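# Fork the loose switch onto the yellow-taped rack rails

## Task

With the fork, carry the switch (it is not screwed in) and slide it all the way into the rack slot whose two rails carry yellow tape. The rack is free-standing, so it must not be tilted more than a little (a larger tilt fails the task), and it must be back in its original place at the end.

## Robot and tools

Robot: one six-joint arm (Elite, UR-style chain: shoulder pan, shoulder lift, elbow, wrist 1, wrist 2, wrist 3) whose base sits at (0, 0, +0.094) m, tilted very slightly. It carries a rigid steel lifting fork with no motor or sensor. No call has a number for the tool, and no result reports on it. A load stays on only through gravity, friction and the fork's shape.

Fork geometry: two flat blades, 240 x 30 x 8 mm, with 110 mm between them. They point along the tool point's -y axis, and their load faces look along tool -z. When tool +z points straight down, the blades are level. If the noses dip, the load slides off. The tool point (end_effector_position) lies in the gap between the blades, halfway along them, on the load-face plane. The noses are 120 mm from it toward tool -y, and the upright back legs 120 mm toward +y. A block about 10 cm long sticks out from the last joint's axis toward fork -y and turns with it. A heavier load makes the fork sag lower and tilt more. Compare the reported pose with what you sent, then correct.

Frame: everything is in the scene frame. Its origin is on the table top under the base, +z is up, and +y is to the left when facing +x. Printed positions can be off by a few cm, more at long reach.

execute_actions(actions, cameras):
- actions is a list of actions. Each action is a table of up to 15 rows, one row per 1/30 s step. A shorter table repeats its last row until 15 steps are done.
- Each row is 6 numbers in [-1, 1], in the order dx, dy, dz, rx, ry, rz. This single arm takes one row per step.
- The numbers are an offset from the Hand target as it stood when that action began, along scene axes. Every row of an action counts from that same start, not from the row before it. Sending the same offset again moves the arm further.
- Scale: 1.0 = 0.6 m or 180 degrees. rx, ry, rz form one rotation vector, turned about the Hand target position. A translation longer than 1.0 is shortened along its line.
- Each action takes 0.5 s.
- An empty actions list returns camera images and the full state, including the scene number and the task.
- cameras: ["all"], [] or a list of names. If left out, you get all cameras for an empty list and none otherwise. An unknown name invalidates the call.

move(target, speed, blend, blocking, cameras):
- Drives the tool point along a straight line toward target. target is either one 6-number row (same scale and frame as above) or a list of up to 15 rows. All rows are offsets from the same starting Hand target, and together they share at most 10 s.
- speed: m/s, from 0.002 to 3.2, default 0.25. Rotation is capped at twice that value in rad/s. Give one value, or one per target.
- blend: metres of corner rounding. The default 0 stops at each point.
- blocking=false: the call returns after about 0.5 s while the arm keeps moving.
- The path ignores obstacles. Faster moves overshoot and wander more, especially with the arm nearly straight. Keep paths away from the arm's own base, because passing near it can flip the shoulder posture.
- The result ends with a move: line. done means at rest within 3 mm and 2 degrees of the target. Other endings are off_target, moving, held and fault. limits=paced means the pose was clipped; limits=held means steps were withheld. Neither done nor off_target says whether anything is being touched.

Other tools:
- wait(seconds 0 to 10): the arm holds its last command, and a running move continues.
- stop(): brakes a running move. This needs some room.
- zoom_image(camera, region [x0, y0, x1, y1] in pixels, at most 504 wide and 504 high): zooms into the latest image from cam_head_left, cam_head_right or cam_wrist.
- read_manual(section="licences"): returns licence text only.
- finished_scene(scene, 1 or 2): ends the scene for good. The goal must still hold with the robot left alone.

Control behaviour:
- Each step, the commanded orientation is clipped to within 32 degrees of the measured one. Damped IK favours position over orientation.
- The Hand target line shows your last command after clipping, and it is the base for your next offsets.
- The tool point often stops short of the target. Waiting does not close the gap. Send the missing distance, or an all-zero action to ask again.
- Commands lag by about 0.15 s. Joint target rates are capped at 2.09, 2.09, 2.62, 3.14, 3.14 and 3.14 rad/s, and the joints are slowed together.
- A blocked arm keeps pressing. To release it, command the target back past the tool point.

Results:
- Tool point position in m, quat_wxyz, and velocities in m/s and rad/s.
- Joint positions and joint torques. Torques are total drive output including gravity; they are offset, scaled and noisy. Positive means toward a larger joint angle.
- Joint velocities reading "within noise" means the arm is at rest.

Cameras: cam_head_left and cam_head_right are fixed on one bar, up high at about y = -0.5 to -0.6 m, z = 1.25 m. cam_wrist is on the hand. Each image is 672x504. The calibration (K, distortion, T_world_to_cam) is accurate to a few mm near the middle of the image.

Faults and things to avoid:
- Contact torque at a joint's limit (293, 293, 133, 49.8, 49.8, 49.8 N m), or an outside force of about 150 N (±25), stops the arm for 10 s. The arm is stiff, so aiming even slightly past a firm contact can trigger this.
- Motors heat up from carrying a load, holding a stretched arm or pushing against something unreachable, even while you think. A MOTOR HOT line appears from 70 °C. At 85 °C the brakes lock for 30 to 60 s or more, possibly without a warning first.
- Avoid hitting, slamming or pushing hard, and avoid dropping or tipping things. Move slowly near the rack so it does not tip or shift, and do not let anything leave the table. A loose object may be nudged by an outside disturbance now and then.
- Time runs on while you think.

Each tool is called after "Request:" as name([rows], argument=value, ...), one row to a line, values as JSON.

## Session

Scene 1 done. Now look at scene 2.

Request:
execute_actions(actions=[])

Request:
zoom_image(camera="cam_head_right", region=[300, 80, 480, 270])

Request:
zoom_image(camera="cam_head_left", region=[300, 80, 480, 270])

Scene clock: 0.00 s.
end_effector_position=(+0.3721, -0.1179, +0.2683) end_effector_quat_wxyz=(-0.171, +0.978, -0.115, +0.012)
Joint positions: [1.982 -1.736 2.436 -1.964 -1.402 0.575]
Joint velocities: within noise
Joint torques (N m): no reading
Hand target: +0.3721, -0.1179, +0.2683; -0.171, +0.978, -0.115, +0.012
camera_calibration:
cam_wrist: T_world_to_cam=[[0.971635, -0.232132, -0.0451733, -0.367249], [-0.231942, -0.972683, 0.00947392, -0.159603], [-0.0461385, 0.00127239, -0.998934, 0.379723], [0, 0, 0, 1]] pos_world=[0.337333, -0.240977, 0.364241]

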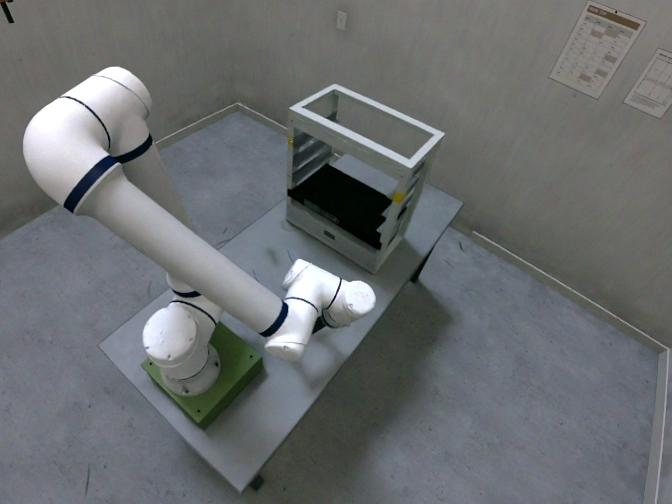

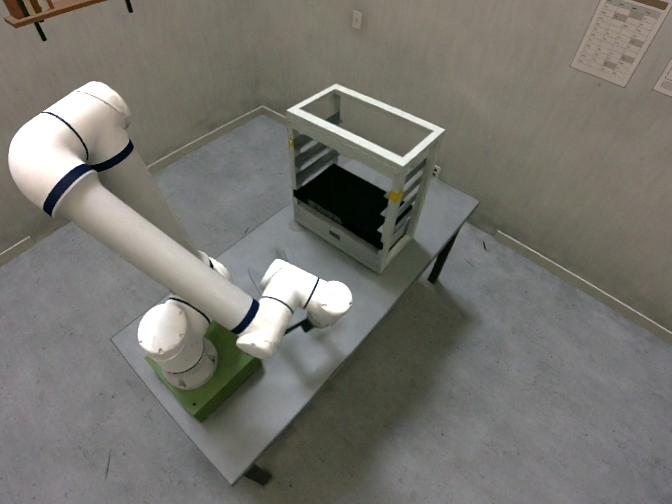

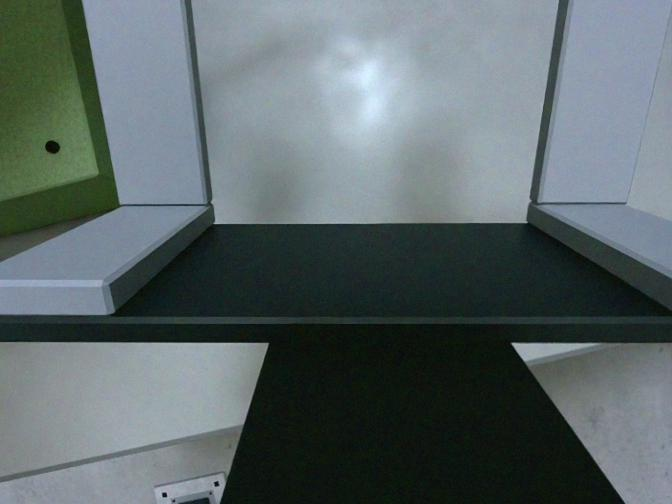

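Scaled by 2.653.

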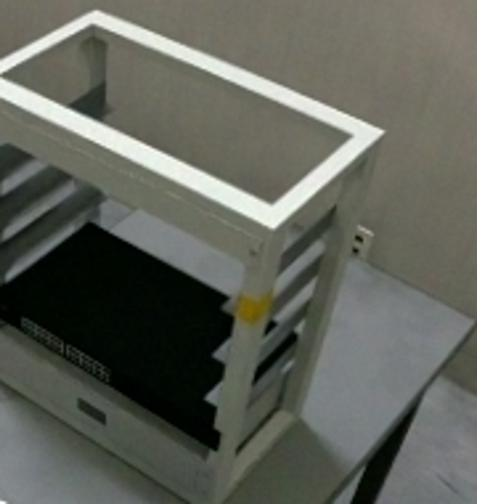

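Scaled by 2.653.

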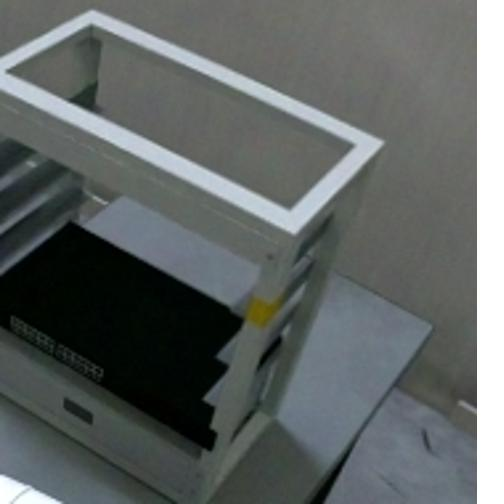

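Request:
zoom_image(camera="cam_head_right", region=[360, 120, 450, 210])

Request:
zoom_image(camera="cam_head_right", region=[350, 190, 440, 280])

Request:
zoom_image(camera="cam_head_right", region=[280, 80, 370, 170])

Request:
zoom_image(camera="cam_head_right", region=[280, 160, 370, 250])

Request:
zoom_image(camera="cam_head_left", region=[360, 120, 450, 210])

Request:
zoom_image(camera="cam_head_left", region=[340, 190, 430, 280])

Request:
zoom_image(camera="cam_head_left", region=[280, 80, 370, 170])

Request:
zoom_image(camera="cam_head_left", region=[280, 160, 370, 250])

Scaled by 5.600.

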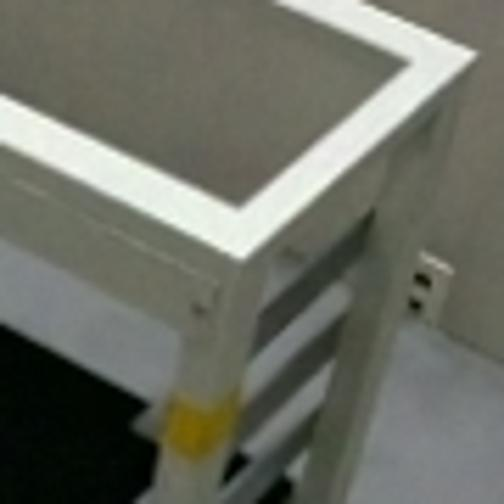

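Scaled by 5.600.

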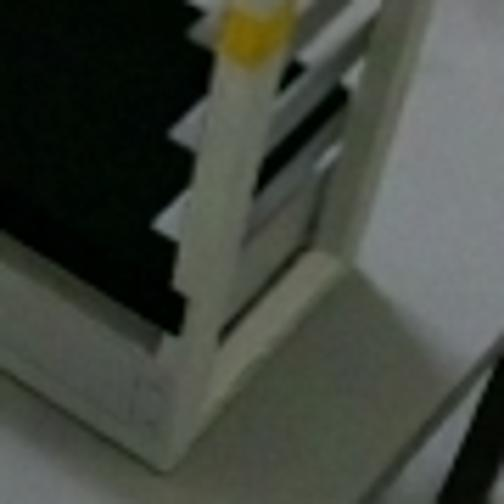

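Scaled by 5.600.

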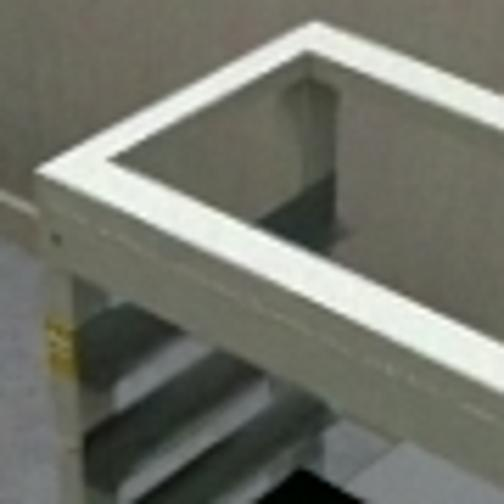

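Scaled by 5.600.

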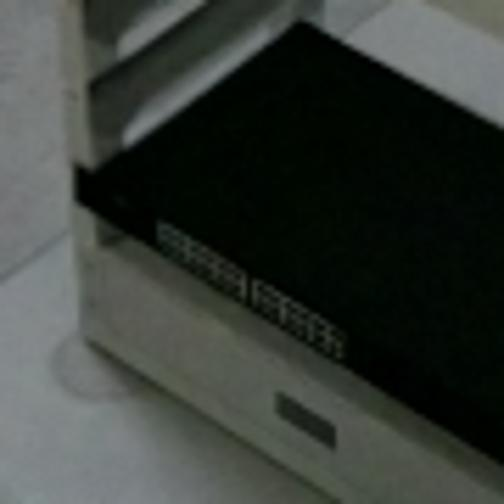

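Scaled by 5.600.

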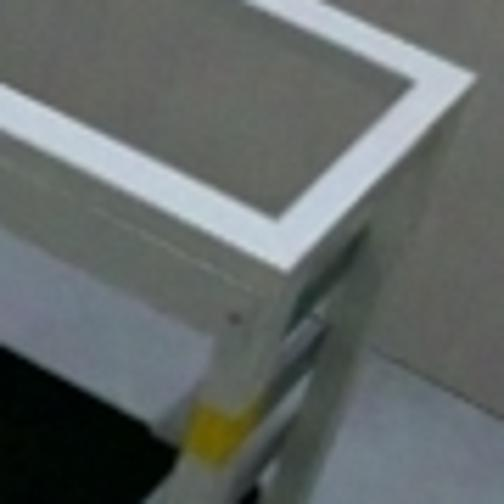

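Scaled by 5.600.

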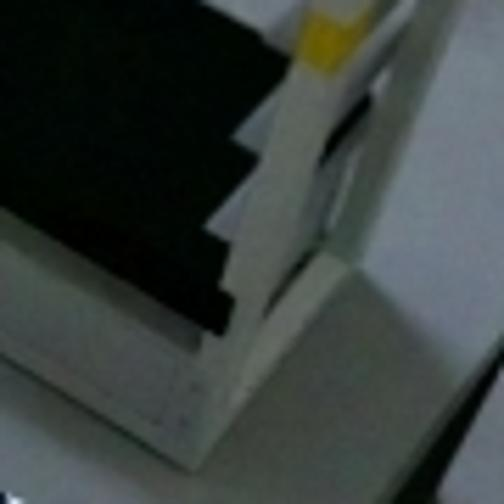

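Scaled by 5.600.

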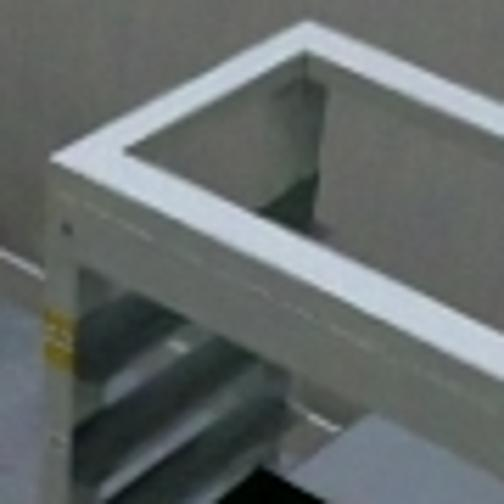

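Scaled by 5.600.

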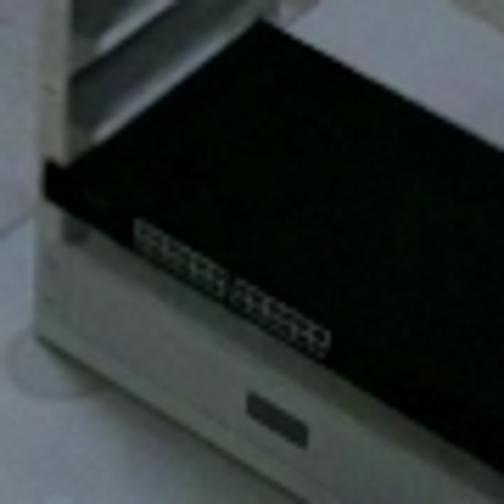

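Request:
move([
  [0.2132, 0.113, -0.03, -0.0795, 0.0866, -0.404],
  [0.38, 0.193, -0.194, -0.0795, 0.0866, -0.404],
], speed=0.3, blend=[0.05, 0], cameras=["all"])

Scene clock: 93.07 s.
end_effector_position=(+0.6000, -0.0021, +0.1520) end_effector_quat_wxyz=(+0.000, +0.726, -0.688, +0.000)
Joint positions: [2.761 -1.636 2.564 -2.485 -1.57 2.66]
Joint torques (N m): [9.28 -22.22 -71.09 -10.37 -1.34 3.67]
Hand target: +0.6001, -0.0021, +0.1519; +0.000, +0.726, -0.688, +0.000
Off the commanded pose: 0.000 m, 0 deg.
move: done
camera_calibration:
cam_wrist: T_world_to_cam=[[0.0411403, -0.998804, -0.0264283, -0.0132846], [-0.936855, -0.0477555, 0.346443, 0.380744], [-0.347291, 0.0105067, -0.937699, 0.445269], [0, 0, 0, 1]] pos_world=[0.511886, 0.000235573, 0.285271]

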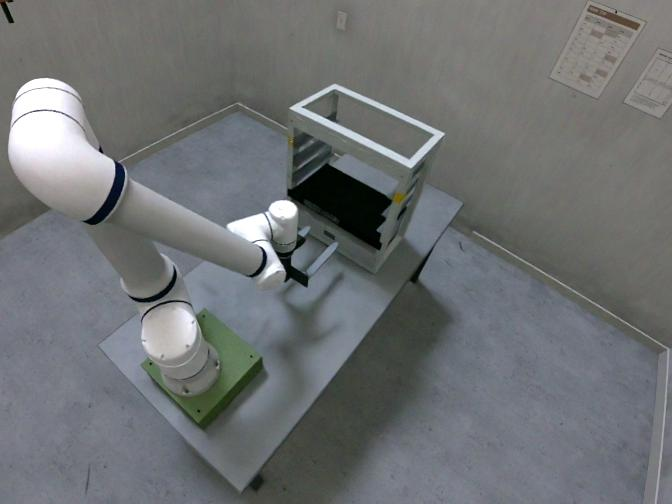

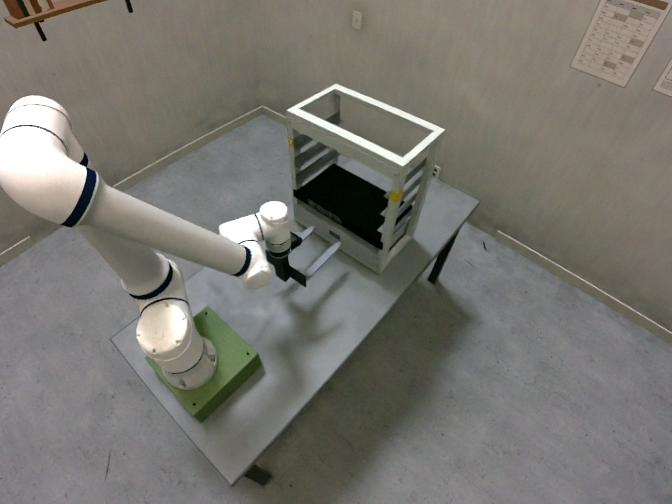

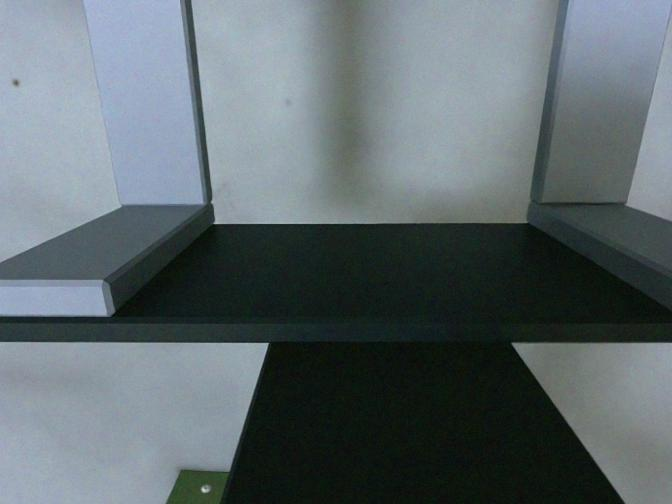

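Request:
zoom_image(camera="cam_head_right", region=[280, 180, 400, 290])

Request:
zoom_image(camera="cam_head_left", region=[280, 180, 400, 290])

Scaled by 4.200.

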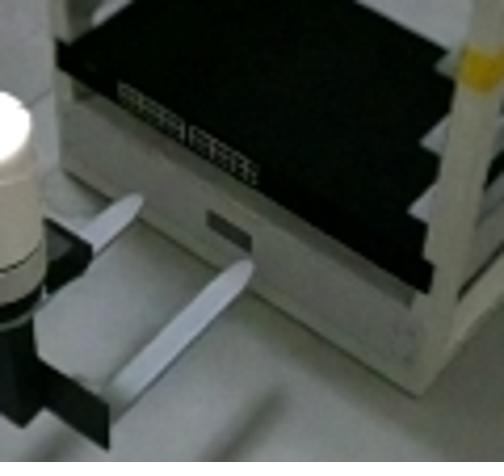

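Scaled by 4.200.

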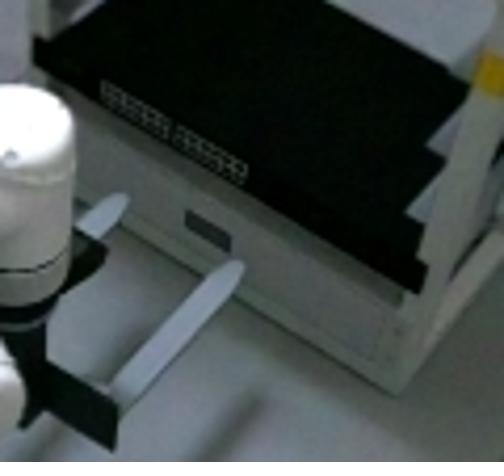

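Request:
move(target=[0.18, 0.0098, 0, 0, 0, 0], speed=0.12, cameras=["cam_head_left", "cam_head_right"])

Request:
zoom_image(camera="cam_head_right", region=[290, 170, 410, 280])

Request:
zoom_image(camera="cam_head_left", region=[280, 170, 400, 280])

Scene clock: 109.40 s.
end_effector_position=(+0.7079, +0.0038, +0.1519) end_effector_quat_wxyz=(+0.000, +0.726, -0.688, +0.000)
Joint positions: [2.856 -1.452 2.376 -2.48 -1.569 2.755]
Joint torques (N m): [10.78 -42.74 -71.34 -5.57 -0.98 3.82]
Hand target: +0.7081, +0.0038, +0.1519; +0.000, +0.726, -0.688, +0.000
Off the commanded pose: 0.000 m, 0 deg.
move: done
Images, in order (width x height): cam_head_left 672x504, cam_head_right 672x504.

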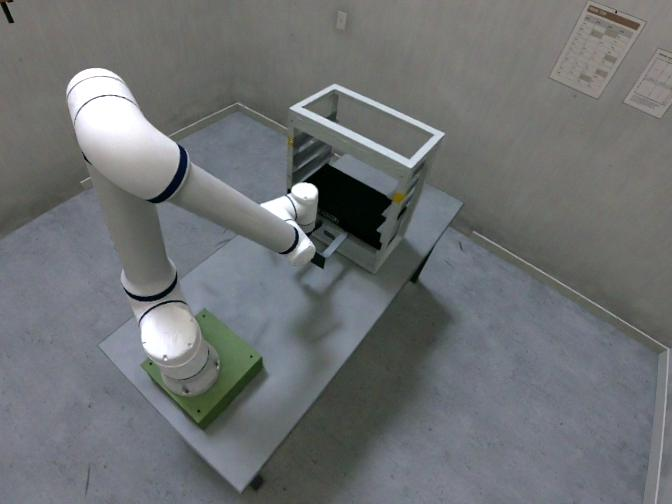

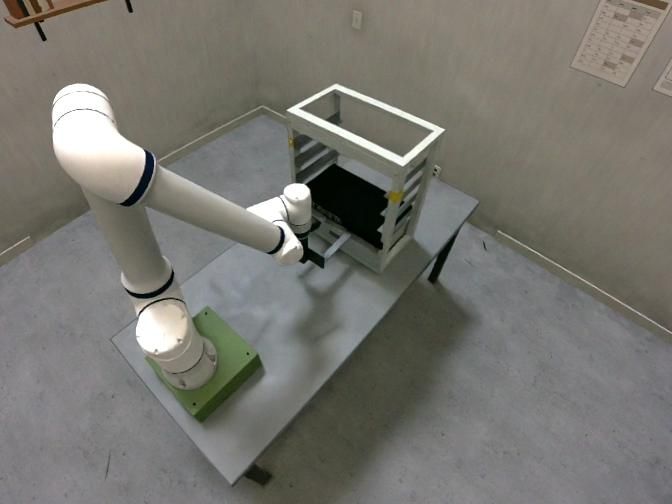

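Scaled by 4.200.

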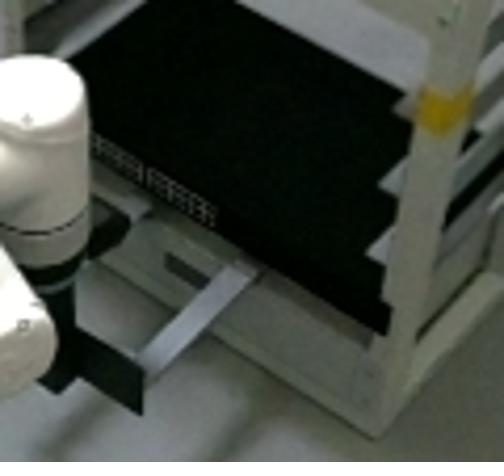

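Scaled by 4.200.

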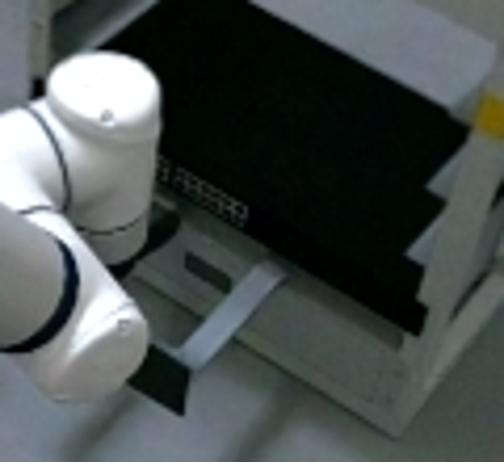

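Request:
move(target=[0.25, 0.0135, 0, 0, 0, 0], speed=0.12, cameras=["cam_wrist"])

Scene clock: 112.73 s.
end_effector_position=(+0.8580, +0.0119, +0.1519) end_effector_quat_wxyz=(+0.000, +0.726, -0.688, +0.000)
Joint positions: [2.939 -1.245 2.096 -2.408 -1.568 2.838]
Joint torques (N m): [8.73 -67.81 -75.67 -5.35 -0.83 3.54]
Hand target: +0.8581, +0.0119, +0.1519; +0.000, +0.726, -0.688, +0.000
Off the commanded pose: 0.000 m, 0 deg.
move: done
camera_calibration:
cam_wrist: T_world_to_cam=[[0.0411412, -0.998804, -0.0264272, -0.00991248], [-0.936866, -0.0477556, 0.346412, 0.623045], [-0.347259, 0.010507, -0.93771, 0.534667], [0, 0, 0, 1]] pos_world=[0.769786, 0.0142356, 0.285271]
Images, in order (width x height): cam_wrist 672x504.

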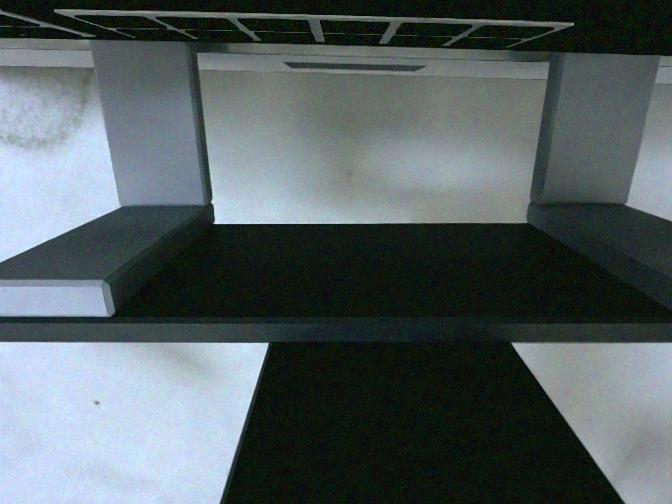

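Request:
move(target=[0.04, 0.0005, 0, 0, 0, -0.0094], speed=0.08, cameras=["cam_wrist"])

Scene clock: 120.47 s.
end_effector_position=(+0.8819, +0.0122, +0.1519) end_effector_quat_wxyz=(+0.000, +0.716, -0.698, +0.000)
Joint positions: [2.953 -1.214 2.05 -2.392 -1.567 2.882]
Joint torques (N m): [10.42 -74.23 -77.33 -5.55 0.82 3.94]
Hand target: +0.8821, +0.0122, +0.1519; +0.000, +0.716, -0.698, +0.000
Off the commanded pose: 0.000 m, 0 deg.
move: done
camera_calibration:
cam_wrist: T_world_to_cam=[[0.0118264, -0.99958, -0.0264537, 0.0152491], [-0.937876, -0.0202632, 0.346378, 0.646124], [-0.346769, 0.0207139, -0.937722, 0.542453], [0, 0, 0, 1]] pos_world=[0.79391, 0.0170989, 0.285271]
Images, in order (width x height): cam_wrist 672x504.

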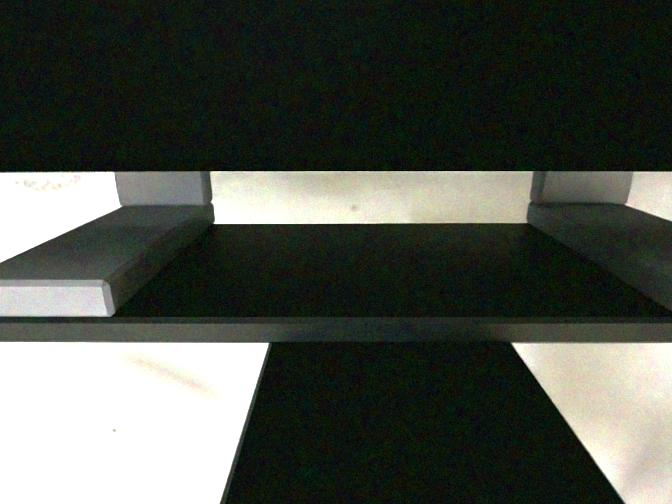

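Request:
move([
  [-0.095, -0.0024, 0, 0, 0, 0],
  [-0.095, -0.0024, 0.0235, 0, 0, 0],
], speed=[0.12, 0.05])

Request:
move(target=[0, 0, 0.035, 0, 0, 0], speed=0.02, cameras=["all"])

Scene clock: 136.60 s.
end_effector_position=(+0.8251, +0.0107, +0.1658) end_effector_quat_wxyz=(+0.000, +0.716, -0.698, +0.000)
Joint positions: [2.931 -1.308 2.152 -2.4 -1.568 2.86]
Joint torques (N m): [-21.84 -90.28 -76.58 -5.22 0.87 -2.28]
Hand target: +0.8251, +0.0107, +0.1660; +0.000, +0.716, -0.698, +0.000
Off the commanded pose: 0.000 m, 0 deg.
move: done

Scene clock: 138.00 s.
end_effector_position=(+0.8251, +0.0107, +0.1869) end_effector_quat_wxyz=(+0.000, +0.716, -0.698, +0.000)
Joint positions: [2.931 -1.338 2.138 -2.357 -1.568 2.86]
Joint torques (N m): [-21.66 -125.14 -115.46 -19.58 3.08 -2.23]
Hand target: +0.8251, +0.0107, +0.1870; +0.000, +0.716, -0.698, +0.000
Off the commanded pose: 0.000 m, 0 deg.
move: done
camera_calibration:
cam_wrist: T_world_to_cam=[[0.0116372, -0.999584, -0.0263876, 0.0155629], [-0.937868, -0.0200635, 0.346412, 0.580715], [-0.346798, 0.0207167, -0.937711, 0.55553], [0, 0, 0, 1]] pos_world=[0.73711, 0.0156988, 0.320171]

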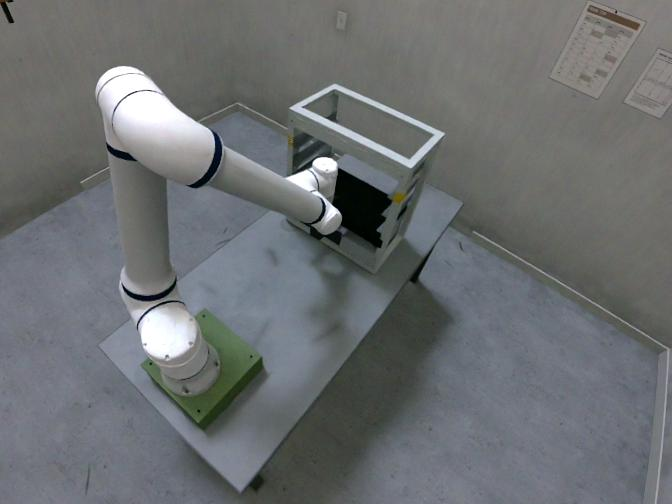

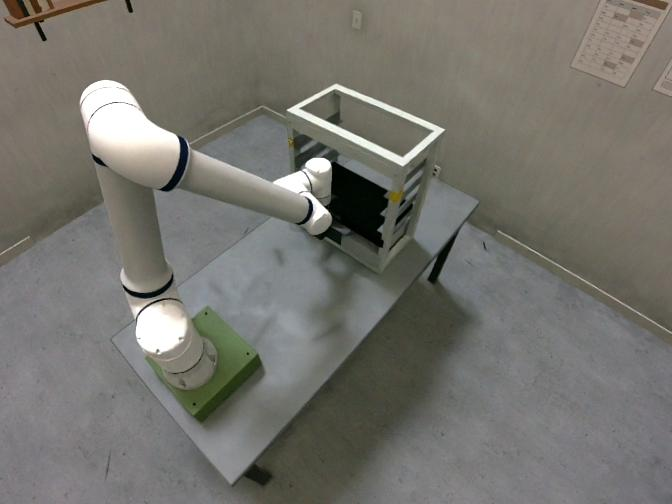

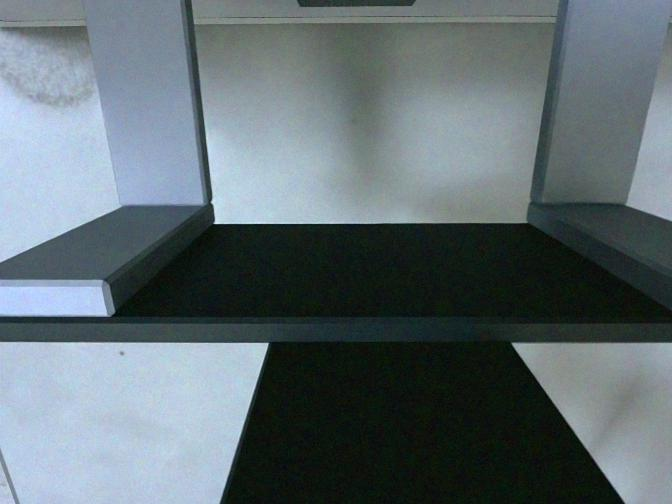

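Request:
move(target=[-0.0833, -0.0021, 0, 0, 0, 0], speed=0.08, cameras=["cam_wrist"])

Scene clock: 145.23 s.
end_effector_position=(+0.7753, +0.0095, +0.1870) end_effector_quat_wxyz=(+0.000, +0.716, -0.698, +0.000)
Joint positions: [2.908 -1.41 2.23 -2.377 -1.568 2.837]
Joint torques (N m): [-21.55 -110.61 -89.29 -24.59 2.86 -2.36]
Hand target: +0.7751, +0.0095, +0.1870; +0.000, +0.716, -0.698, +0.000
Off the commanded pose: 0.000 m, 0 deg.
move: done
camera_calibration:
cam_wrist: T_world_to_cam=[[0.0116342, -0.999584, -0.0263882, 0.0149505], [-0.937835, -0.0200628, 0.346501, 0.533865], [-0.346886, 0.0207165, -0.937678, 0.538522], [0, 0, 0, 1]] pos_world=[0.68731, 0.0144988, 0.320371]
Images, in order (width x height): cam_wrist 672x504.

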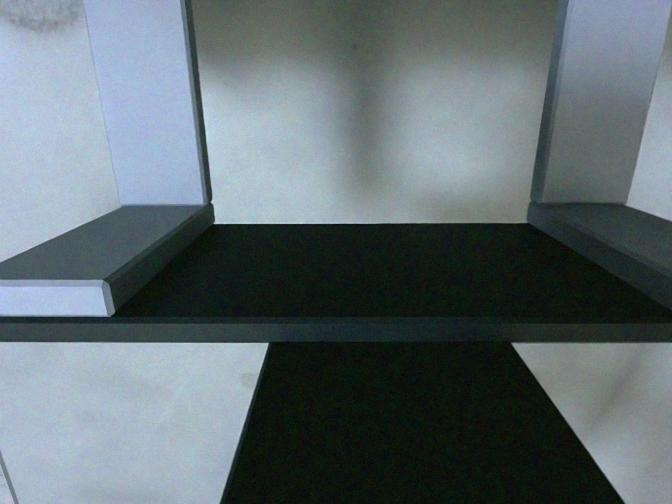

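Request:
move([
  [-0.3667, -0.0094, 0, 0, 0, 0],
  [-0.3667, -0.0094, 0.45, 0, 0, 0],
], speed=[0.1, 0.15], cameras=["all"])

Request:
zoom_image(camera="cam_head_right", region=[260, 80, 440, 240])

Request:
zoom_image(camera="cam_head_left", region=[260, 80, 440, 240])

Scene clock: 155.27 s.
end_effector_position=(+0.5551, +0.0038, +0.4568) end_effector_quat_wxyz=(+0.000, +0.716, -0.698, +0.000)
Joint positions: [2.735 -2.099 2.221 -1.678 -1.571 2.664]
Joint torques (N m): [-21.83 -48.37 -145.78 -18.36 2.64 -2.43]
Hand target: +0.5551, +0.0038, +0.4570; +0.000, +0.716, -0.698, +0.000
Off the commanded pose: 0.000 m, 0 deg.
move: done
camera_calibration:
cam_wrist: T_world_to_cam=[[0.0116372, -0.999584, -0.0263876, 0.0189324], [-0.937868, -0.0200635, 0.346412, 0.233821], [-0.346798, 0.0207167, -0.937711, 0.71522], [0, 0, 0, 1]] pos_world=[0.46711, 0.00879878, 0.590171]

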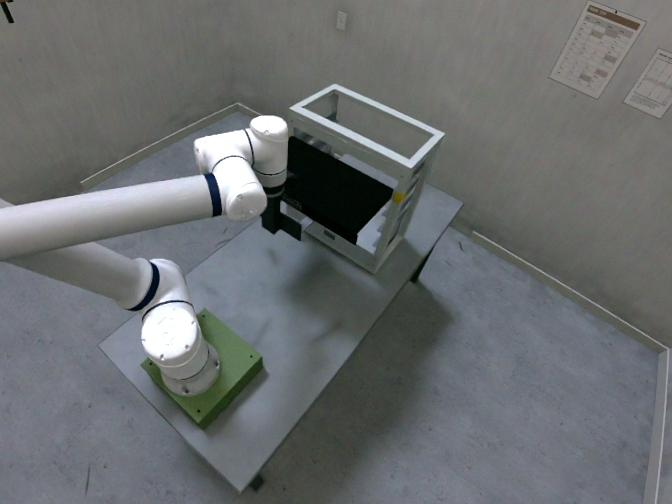

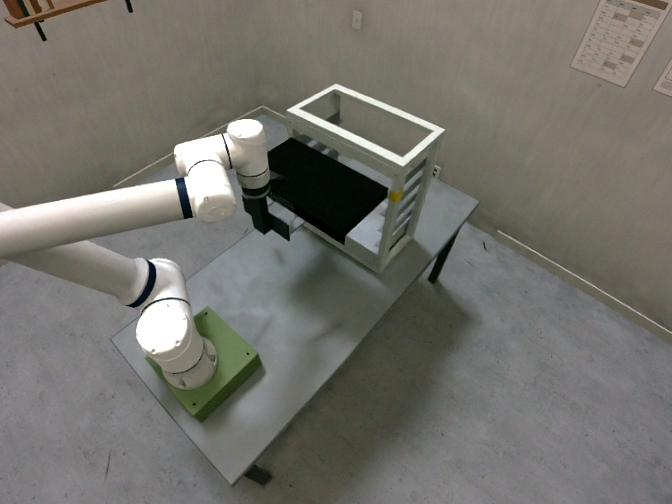

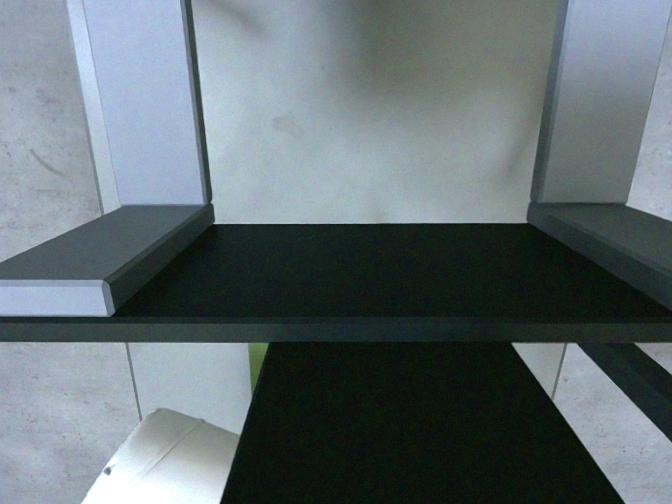

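Scaled by 2.800.

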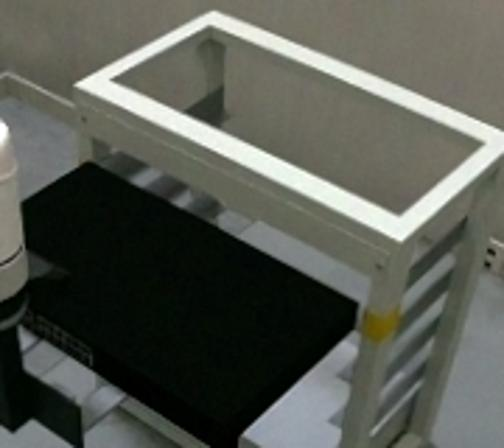

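Scaled by 2.800.

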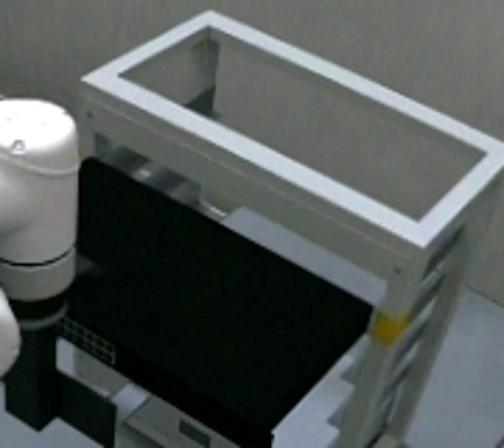

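Request:
zoom_image(camera="cam_head_right", region=[370, 160, 420, 210])

Request:
zoom_image(camera="cam_head_left", region=[370, 160, 420, 210])

Request:
zoom_image(camera="cam_head_right", region=[270, 110, 320, 160])

Request:
zoom_image(camera="cam_head_left", region=[270, 110, 320, 160])

Scaled by 10.080.

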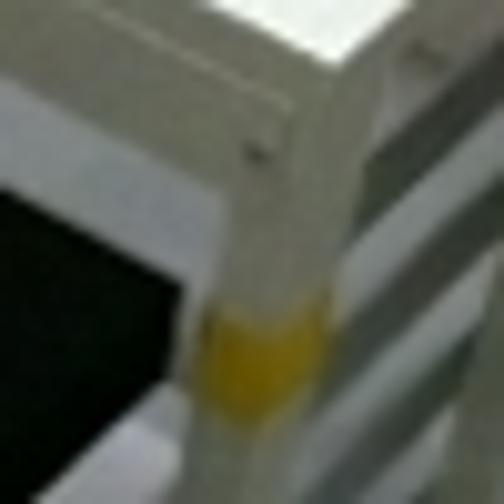

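Scaled by 10.080.

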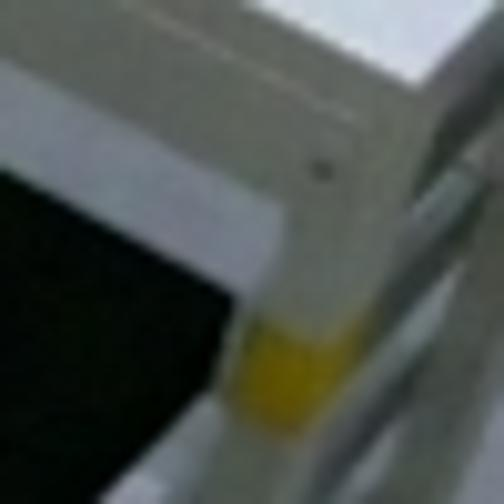

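Scaled by 10.080.

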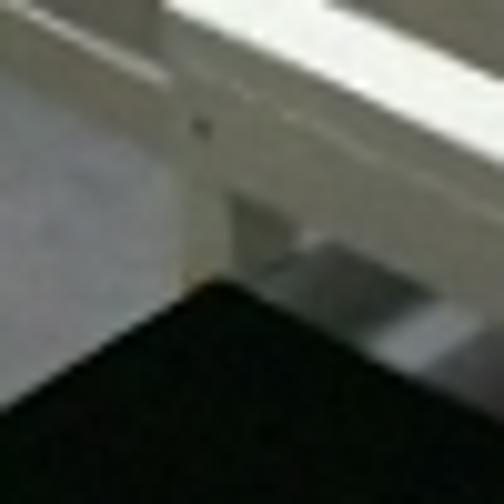

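Scaled by 10.080.

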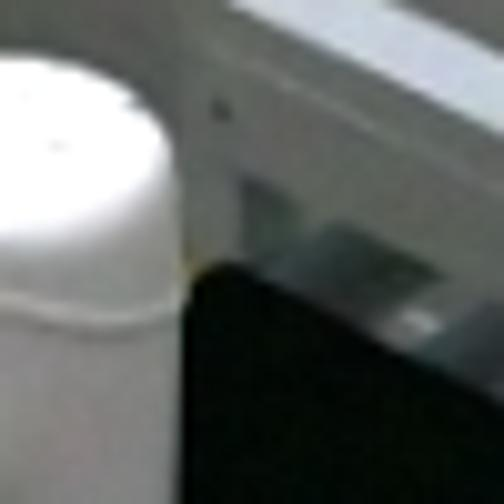

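Request:
move(target=[0.02, 0.0005, 0, 0, 0, 0], speed=0.06, cameras=["all"])

Request:
zoom_image(camera="cam_head_right", region=[370, 160, 420, 210])

Request:
zoom_image(camera="cam_head_left", region=[370, 160, 420, 210])

Request:
zoom_image(camera="cam_head_right", region=[270, 110, 320, 160])

Request:
zoom_image(camera="cam_head_left", region=[270, 110, 320, 160])

Scene clock: 208.13 s.
end_effector_position=(+0.5669, +0.0041, +0.4570) end_effector_quat_wxyz=(+0.000, +0.716, -0.698, +0.000)
Joint positions: [2.749 -2.073 2.208 -1.692 -1.57 2.678]
Joint torques (N m): [8.51 -22.8 -146.29 -23.65 5.6 3.56]
Hand target: +0.5671, +0.0041, +0.4570; +0.000, +0.716, -0.698, +0.000
Off the commanded pose: 0.000 m, 0 deg.
move: done
camera_calibration:
cam_wrist: T_world_to_cam=[[0.0116372, -0.999584, -0.0263876, 0.0191003], [-0.937868, -0.0200635, 0.346412, 0.244825], [-0.346798, 0.0207167, -0.937711, 0.719493], [0, 0, 0, 1]] pos_world=[0.47891, 0.00909878, 0.590371]

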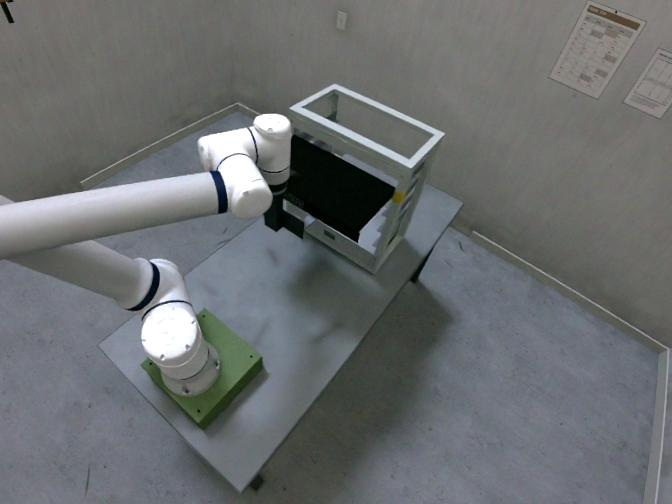

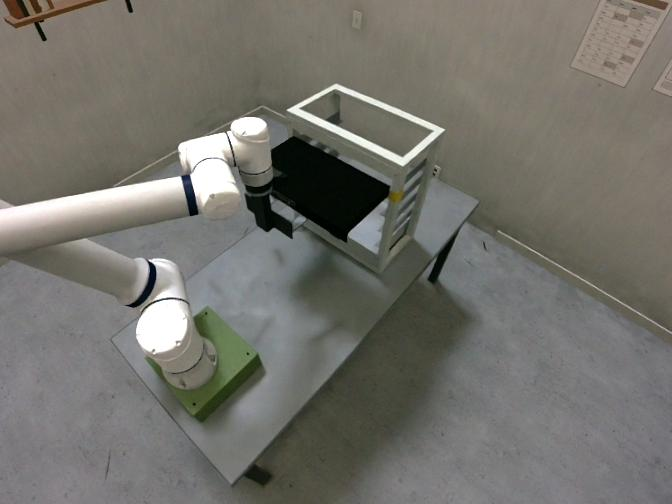

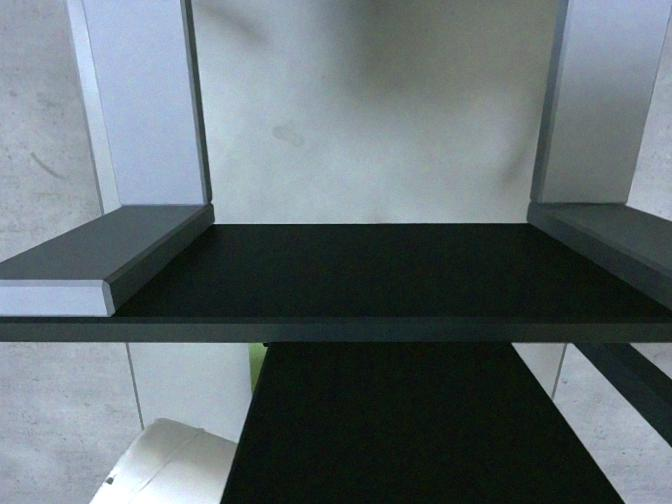

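Scaled by 10.080.

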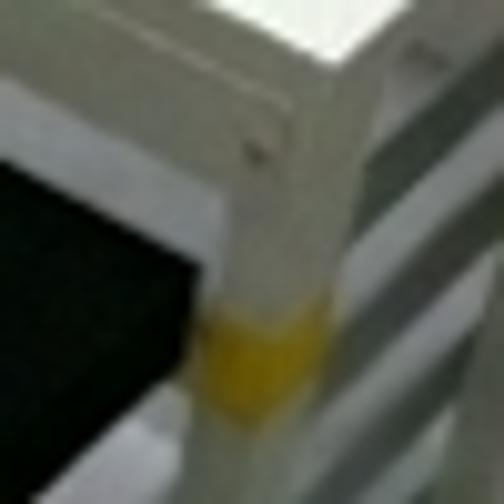

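Scaled by 10.080.

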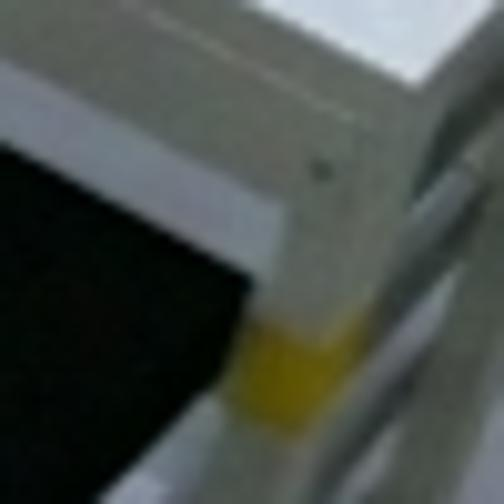

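Scaled by 10.080.

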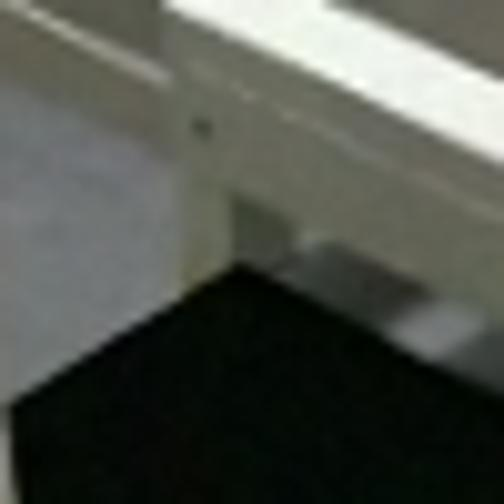

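Scaled by 10.080.

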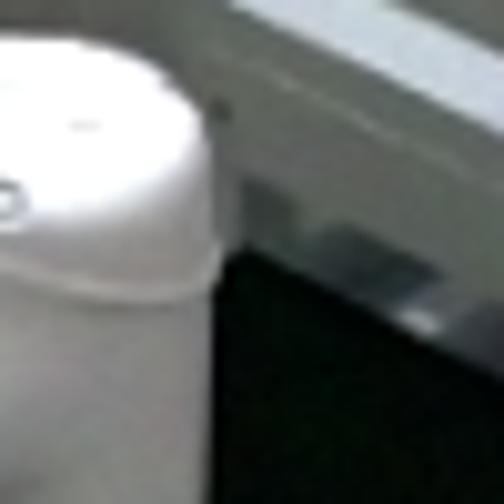

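Request:
move(target=[0.0083, 0.0077, 0, 0, 0, 0], speed=0.04, cameras=["cam_head_left", "cam_head_right"])

Request:
zoom_image(camera="cam_head_right", region=[370, 160, 420, 210])

Request:
zoom_image(camera="cam_head_left", region=[370, 160, 420, 210])

Request:
zoom_image(camera="cam_head_right", region=[270, 110, 320, 160])

Scene clock: 234.23 s.
end_effector_position=(+0.5720, +0.0086, +0.4570) end_effector_quat_wxyz=(+0.000, +0.716, -0.698, +0.000)
Joint positions: [2.765 -2.062 2.203 -1.698 -1.57 2.694]
Joint torques (N m): [13.02 -24.13 -145.96 -23.99 5.43 1.47]
Hand target: +0.5721, +0.0088, +0.4570; +0.000, +0.716, -0.698, +0.000
Off the commanded pose: 0.000 m, 0 deg.
move: done
Images, in order (width x height): cam_head_left 672x504, cam_head_right 672x504.

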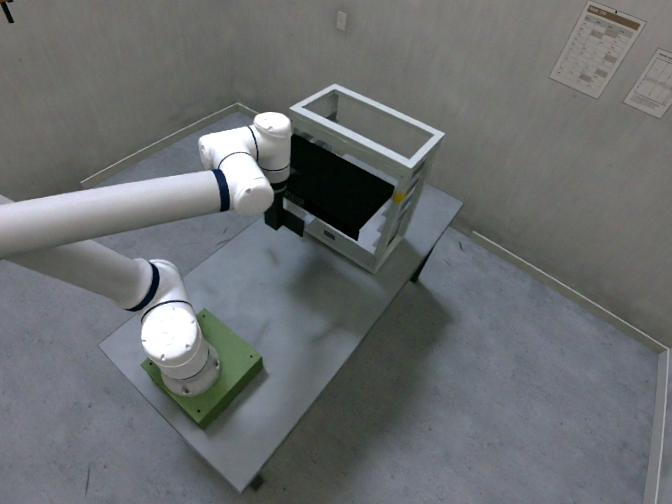

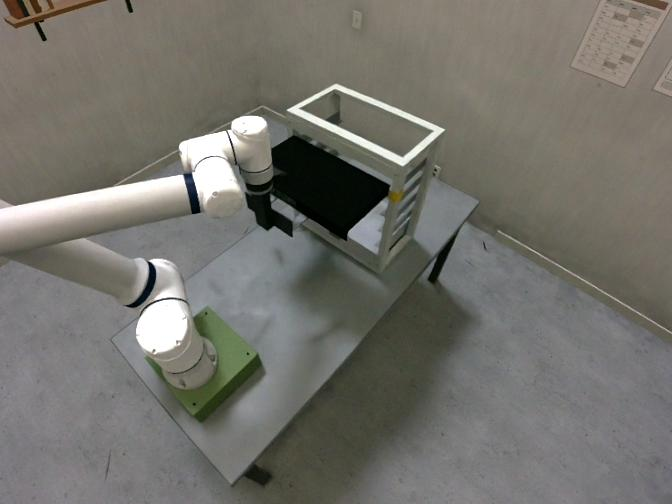

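Scaled by 10.080.

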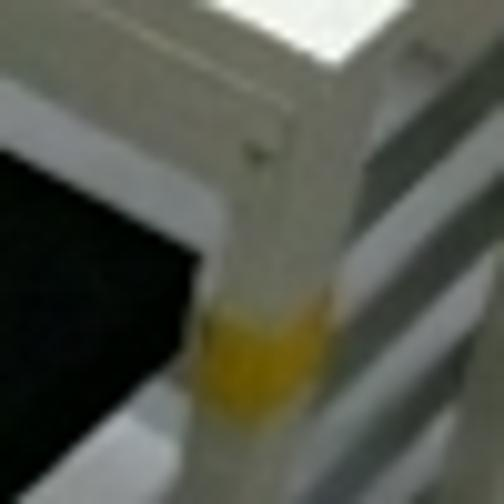

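Scaled by 10.080.

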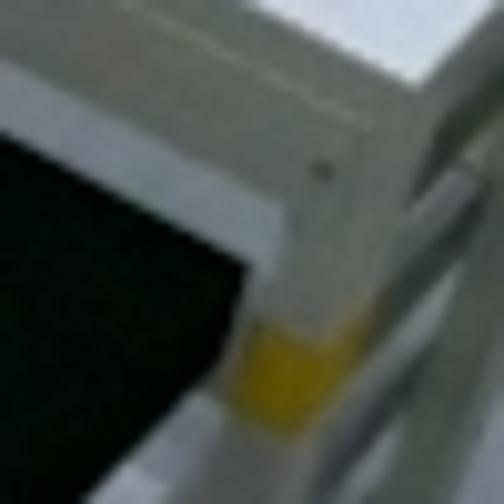

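Scaled by 10.080.

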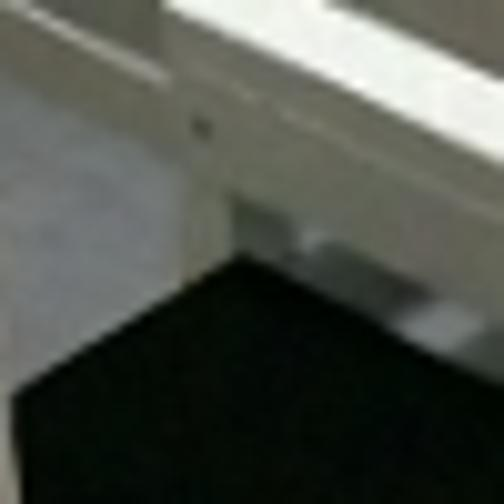

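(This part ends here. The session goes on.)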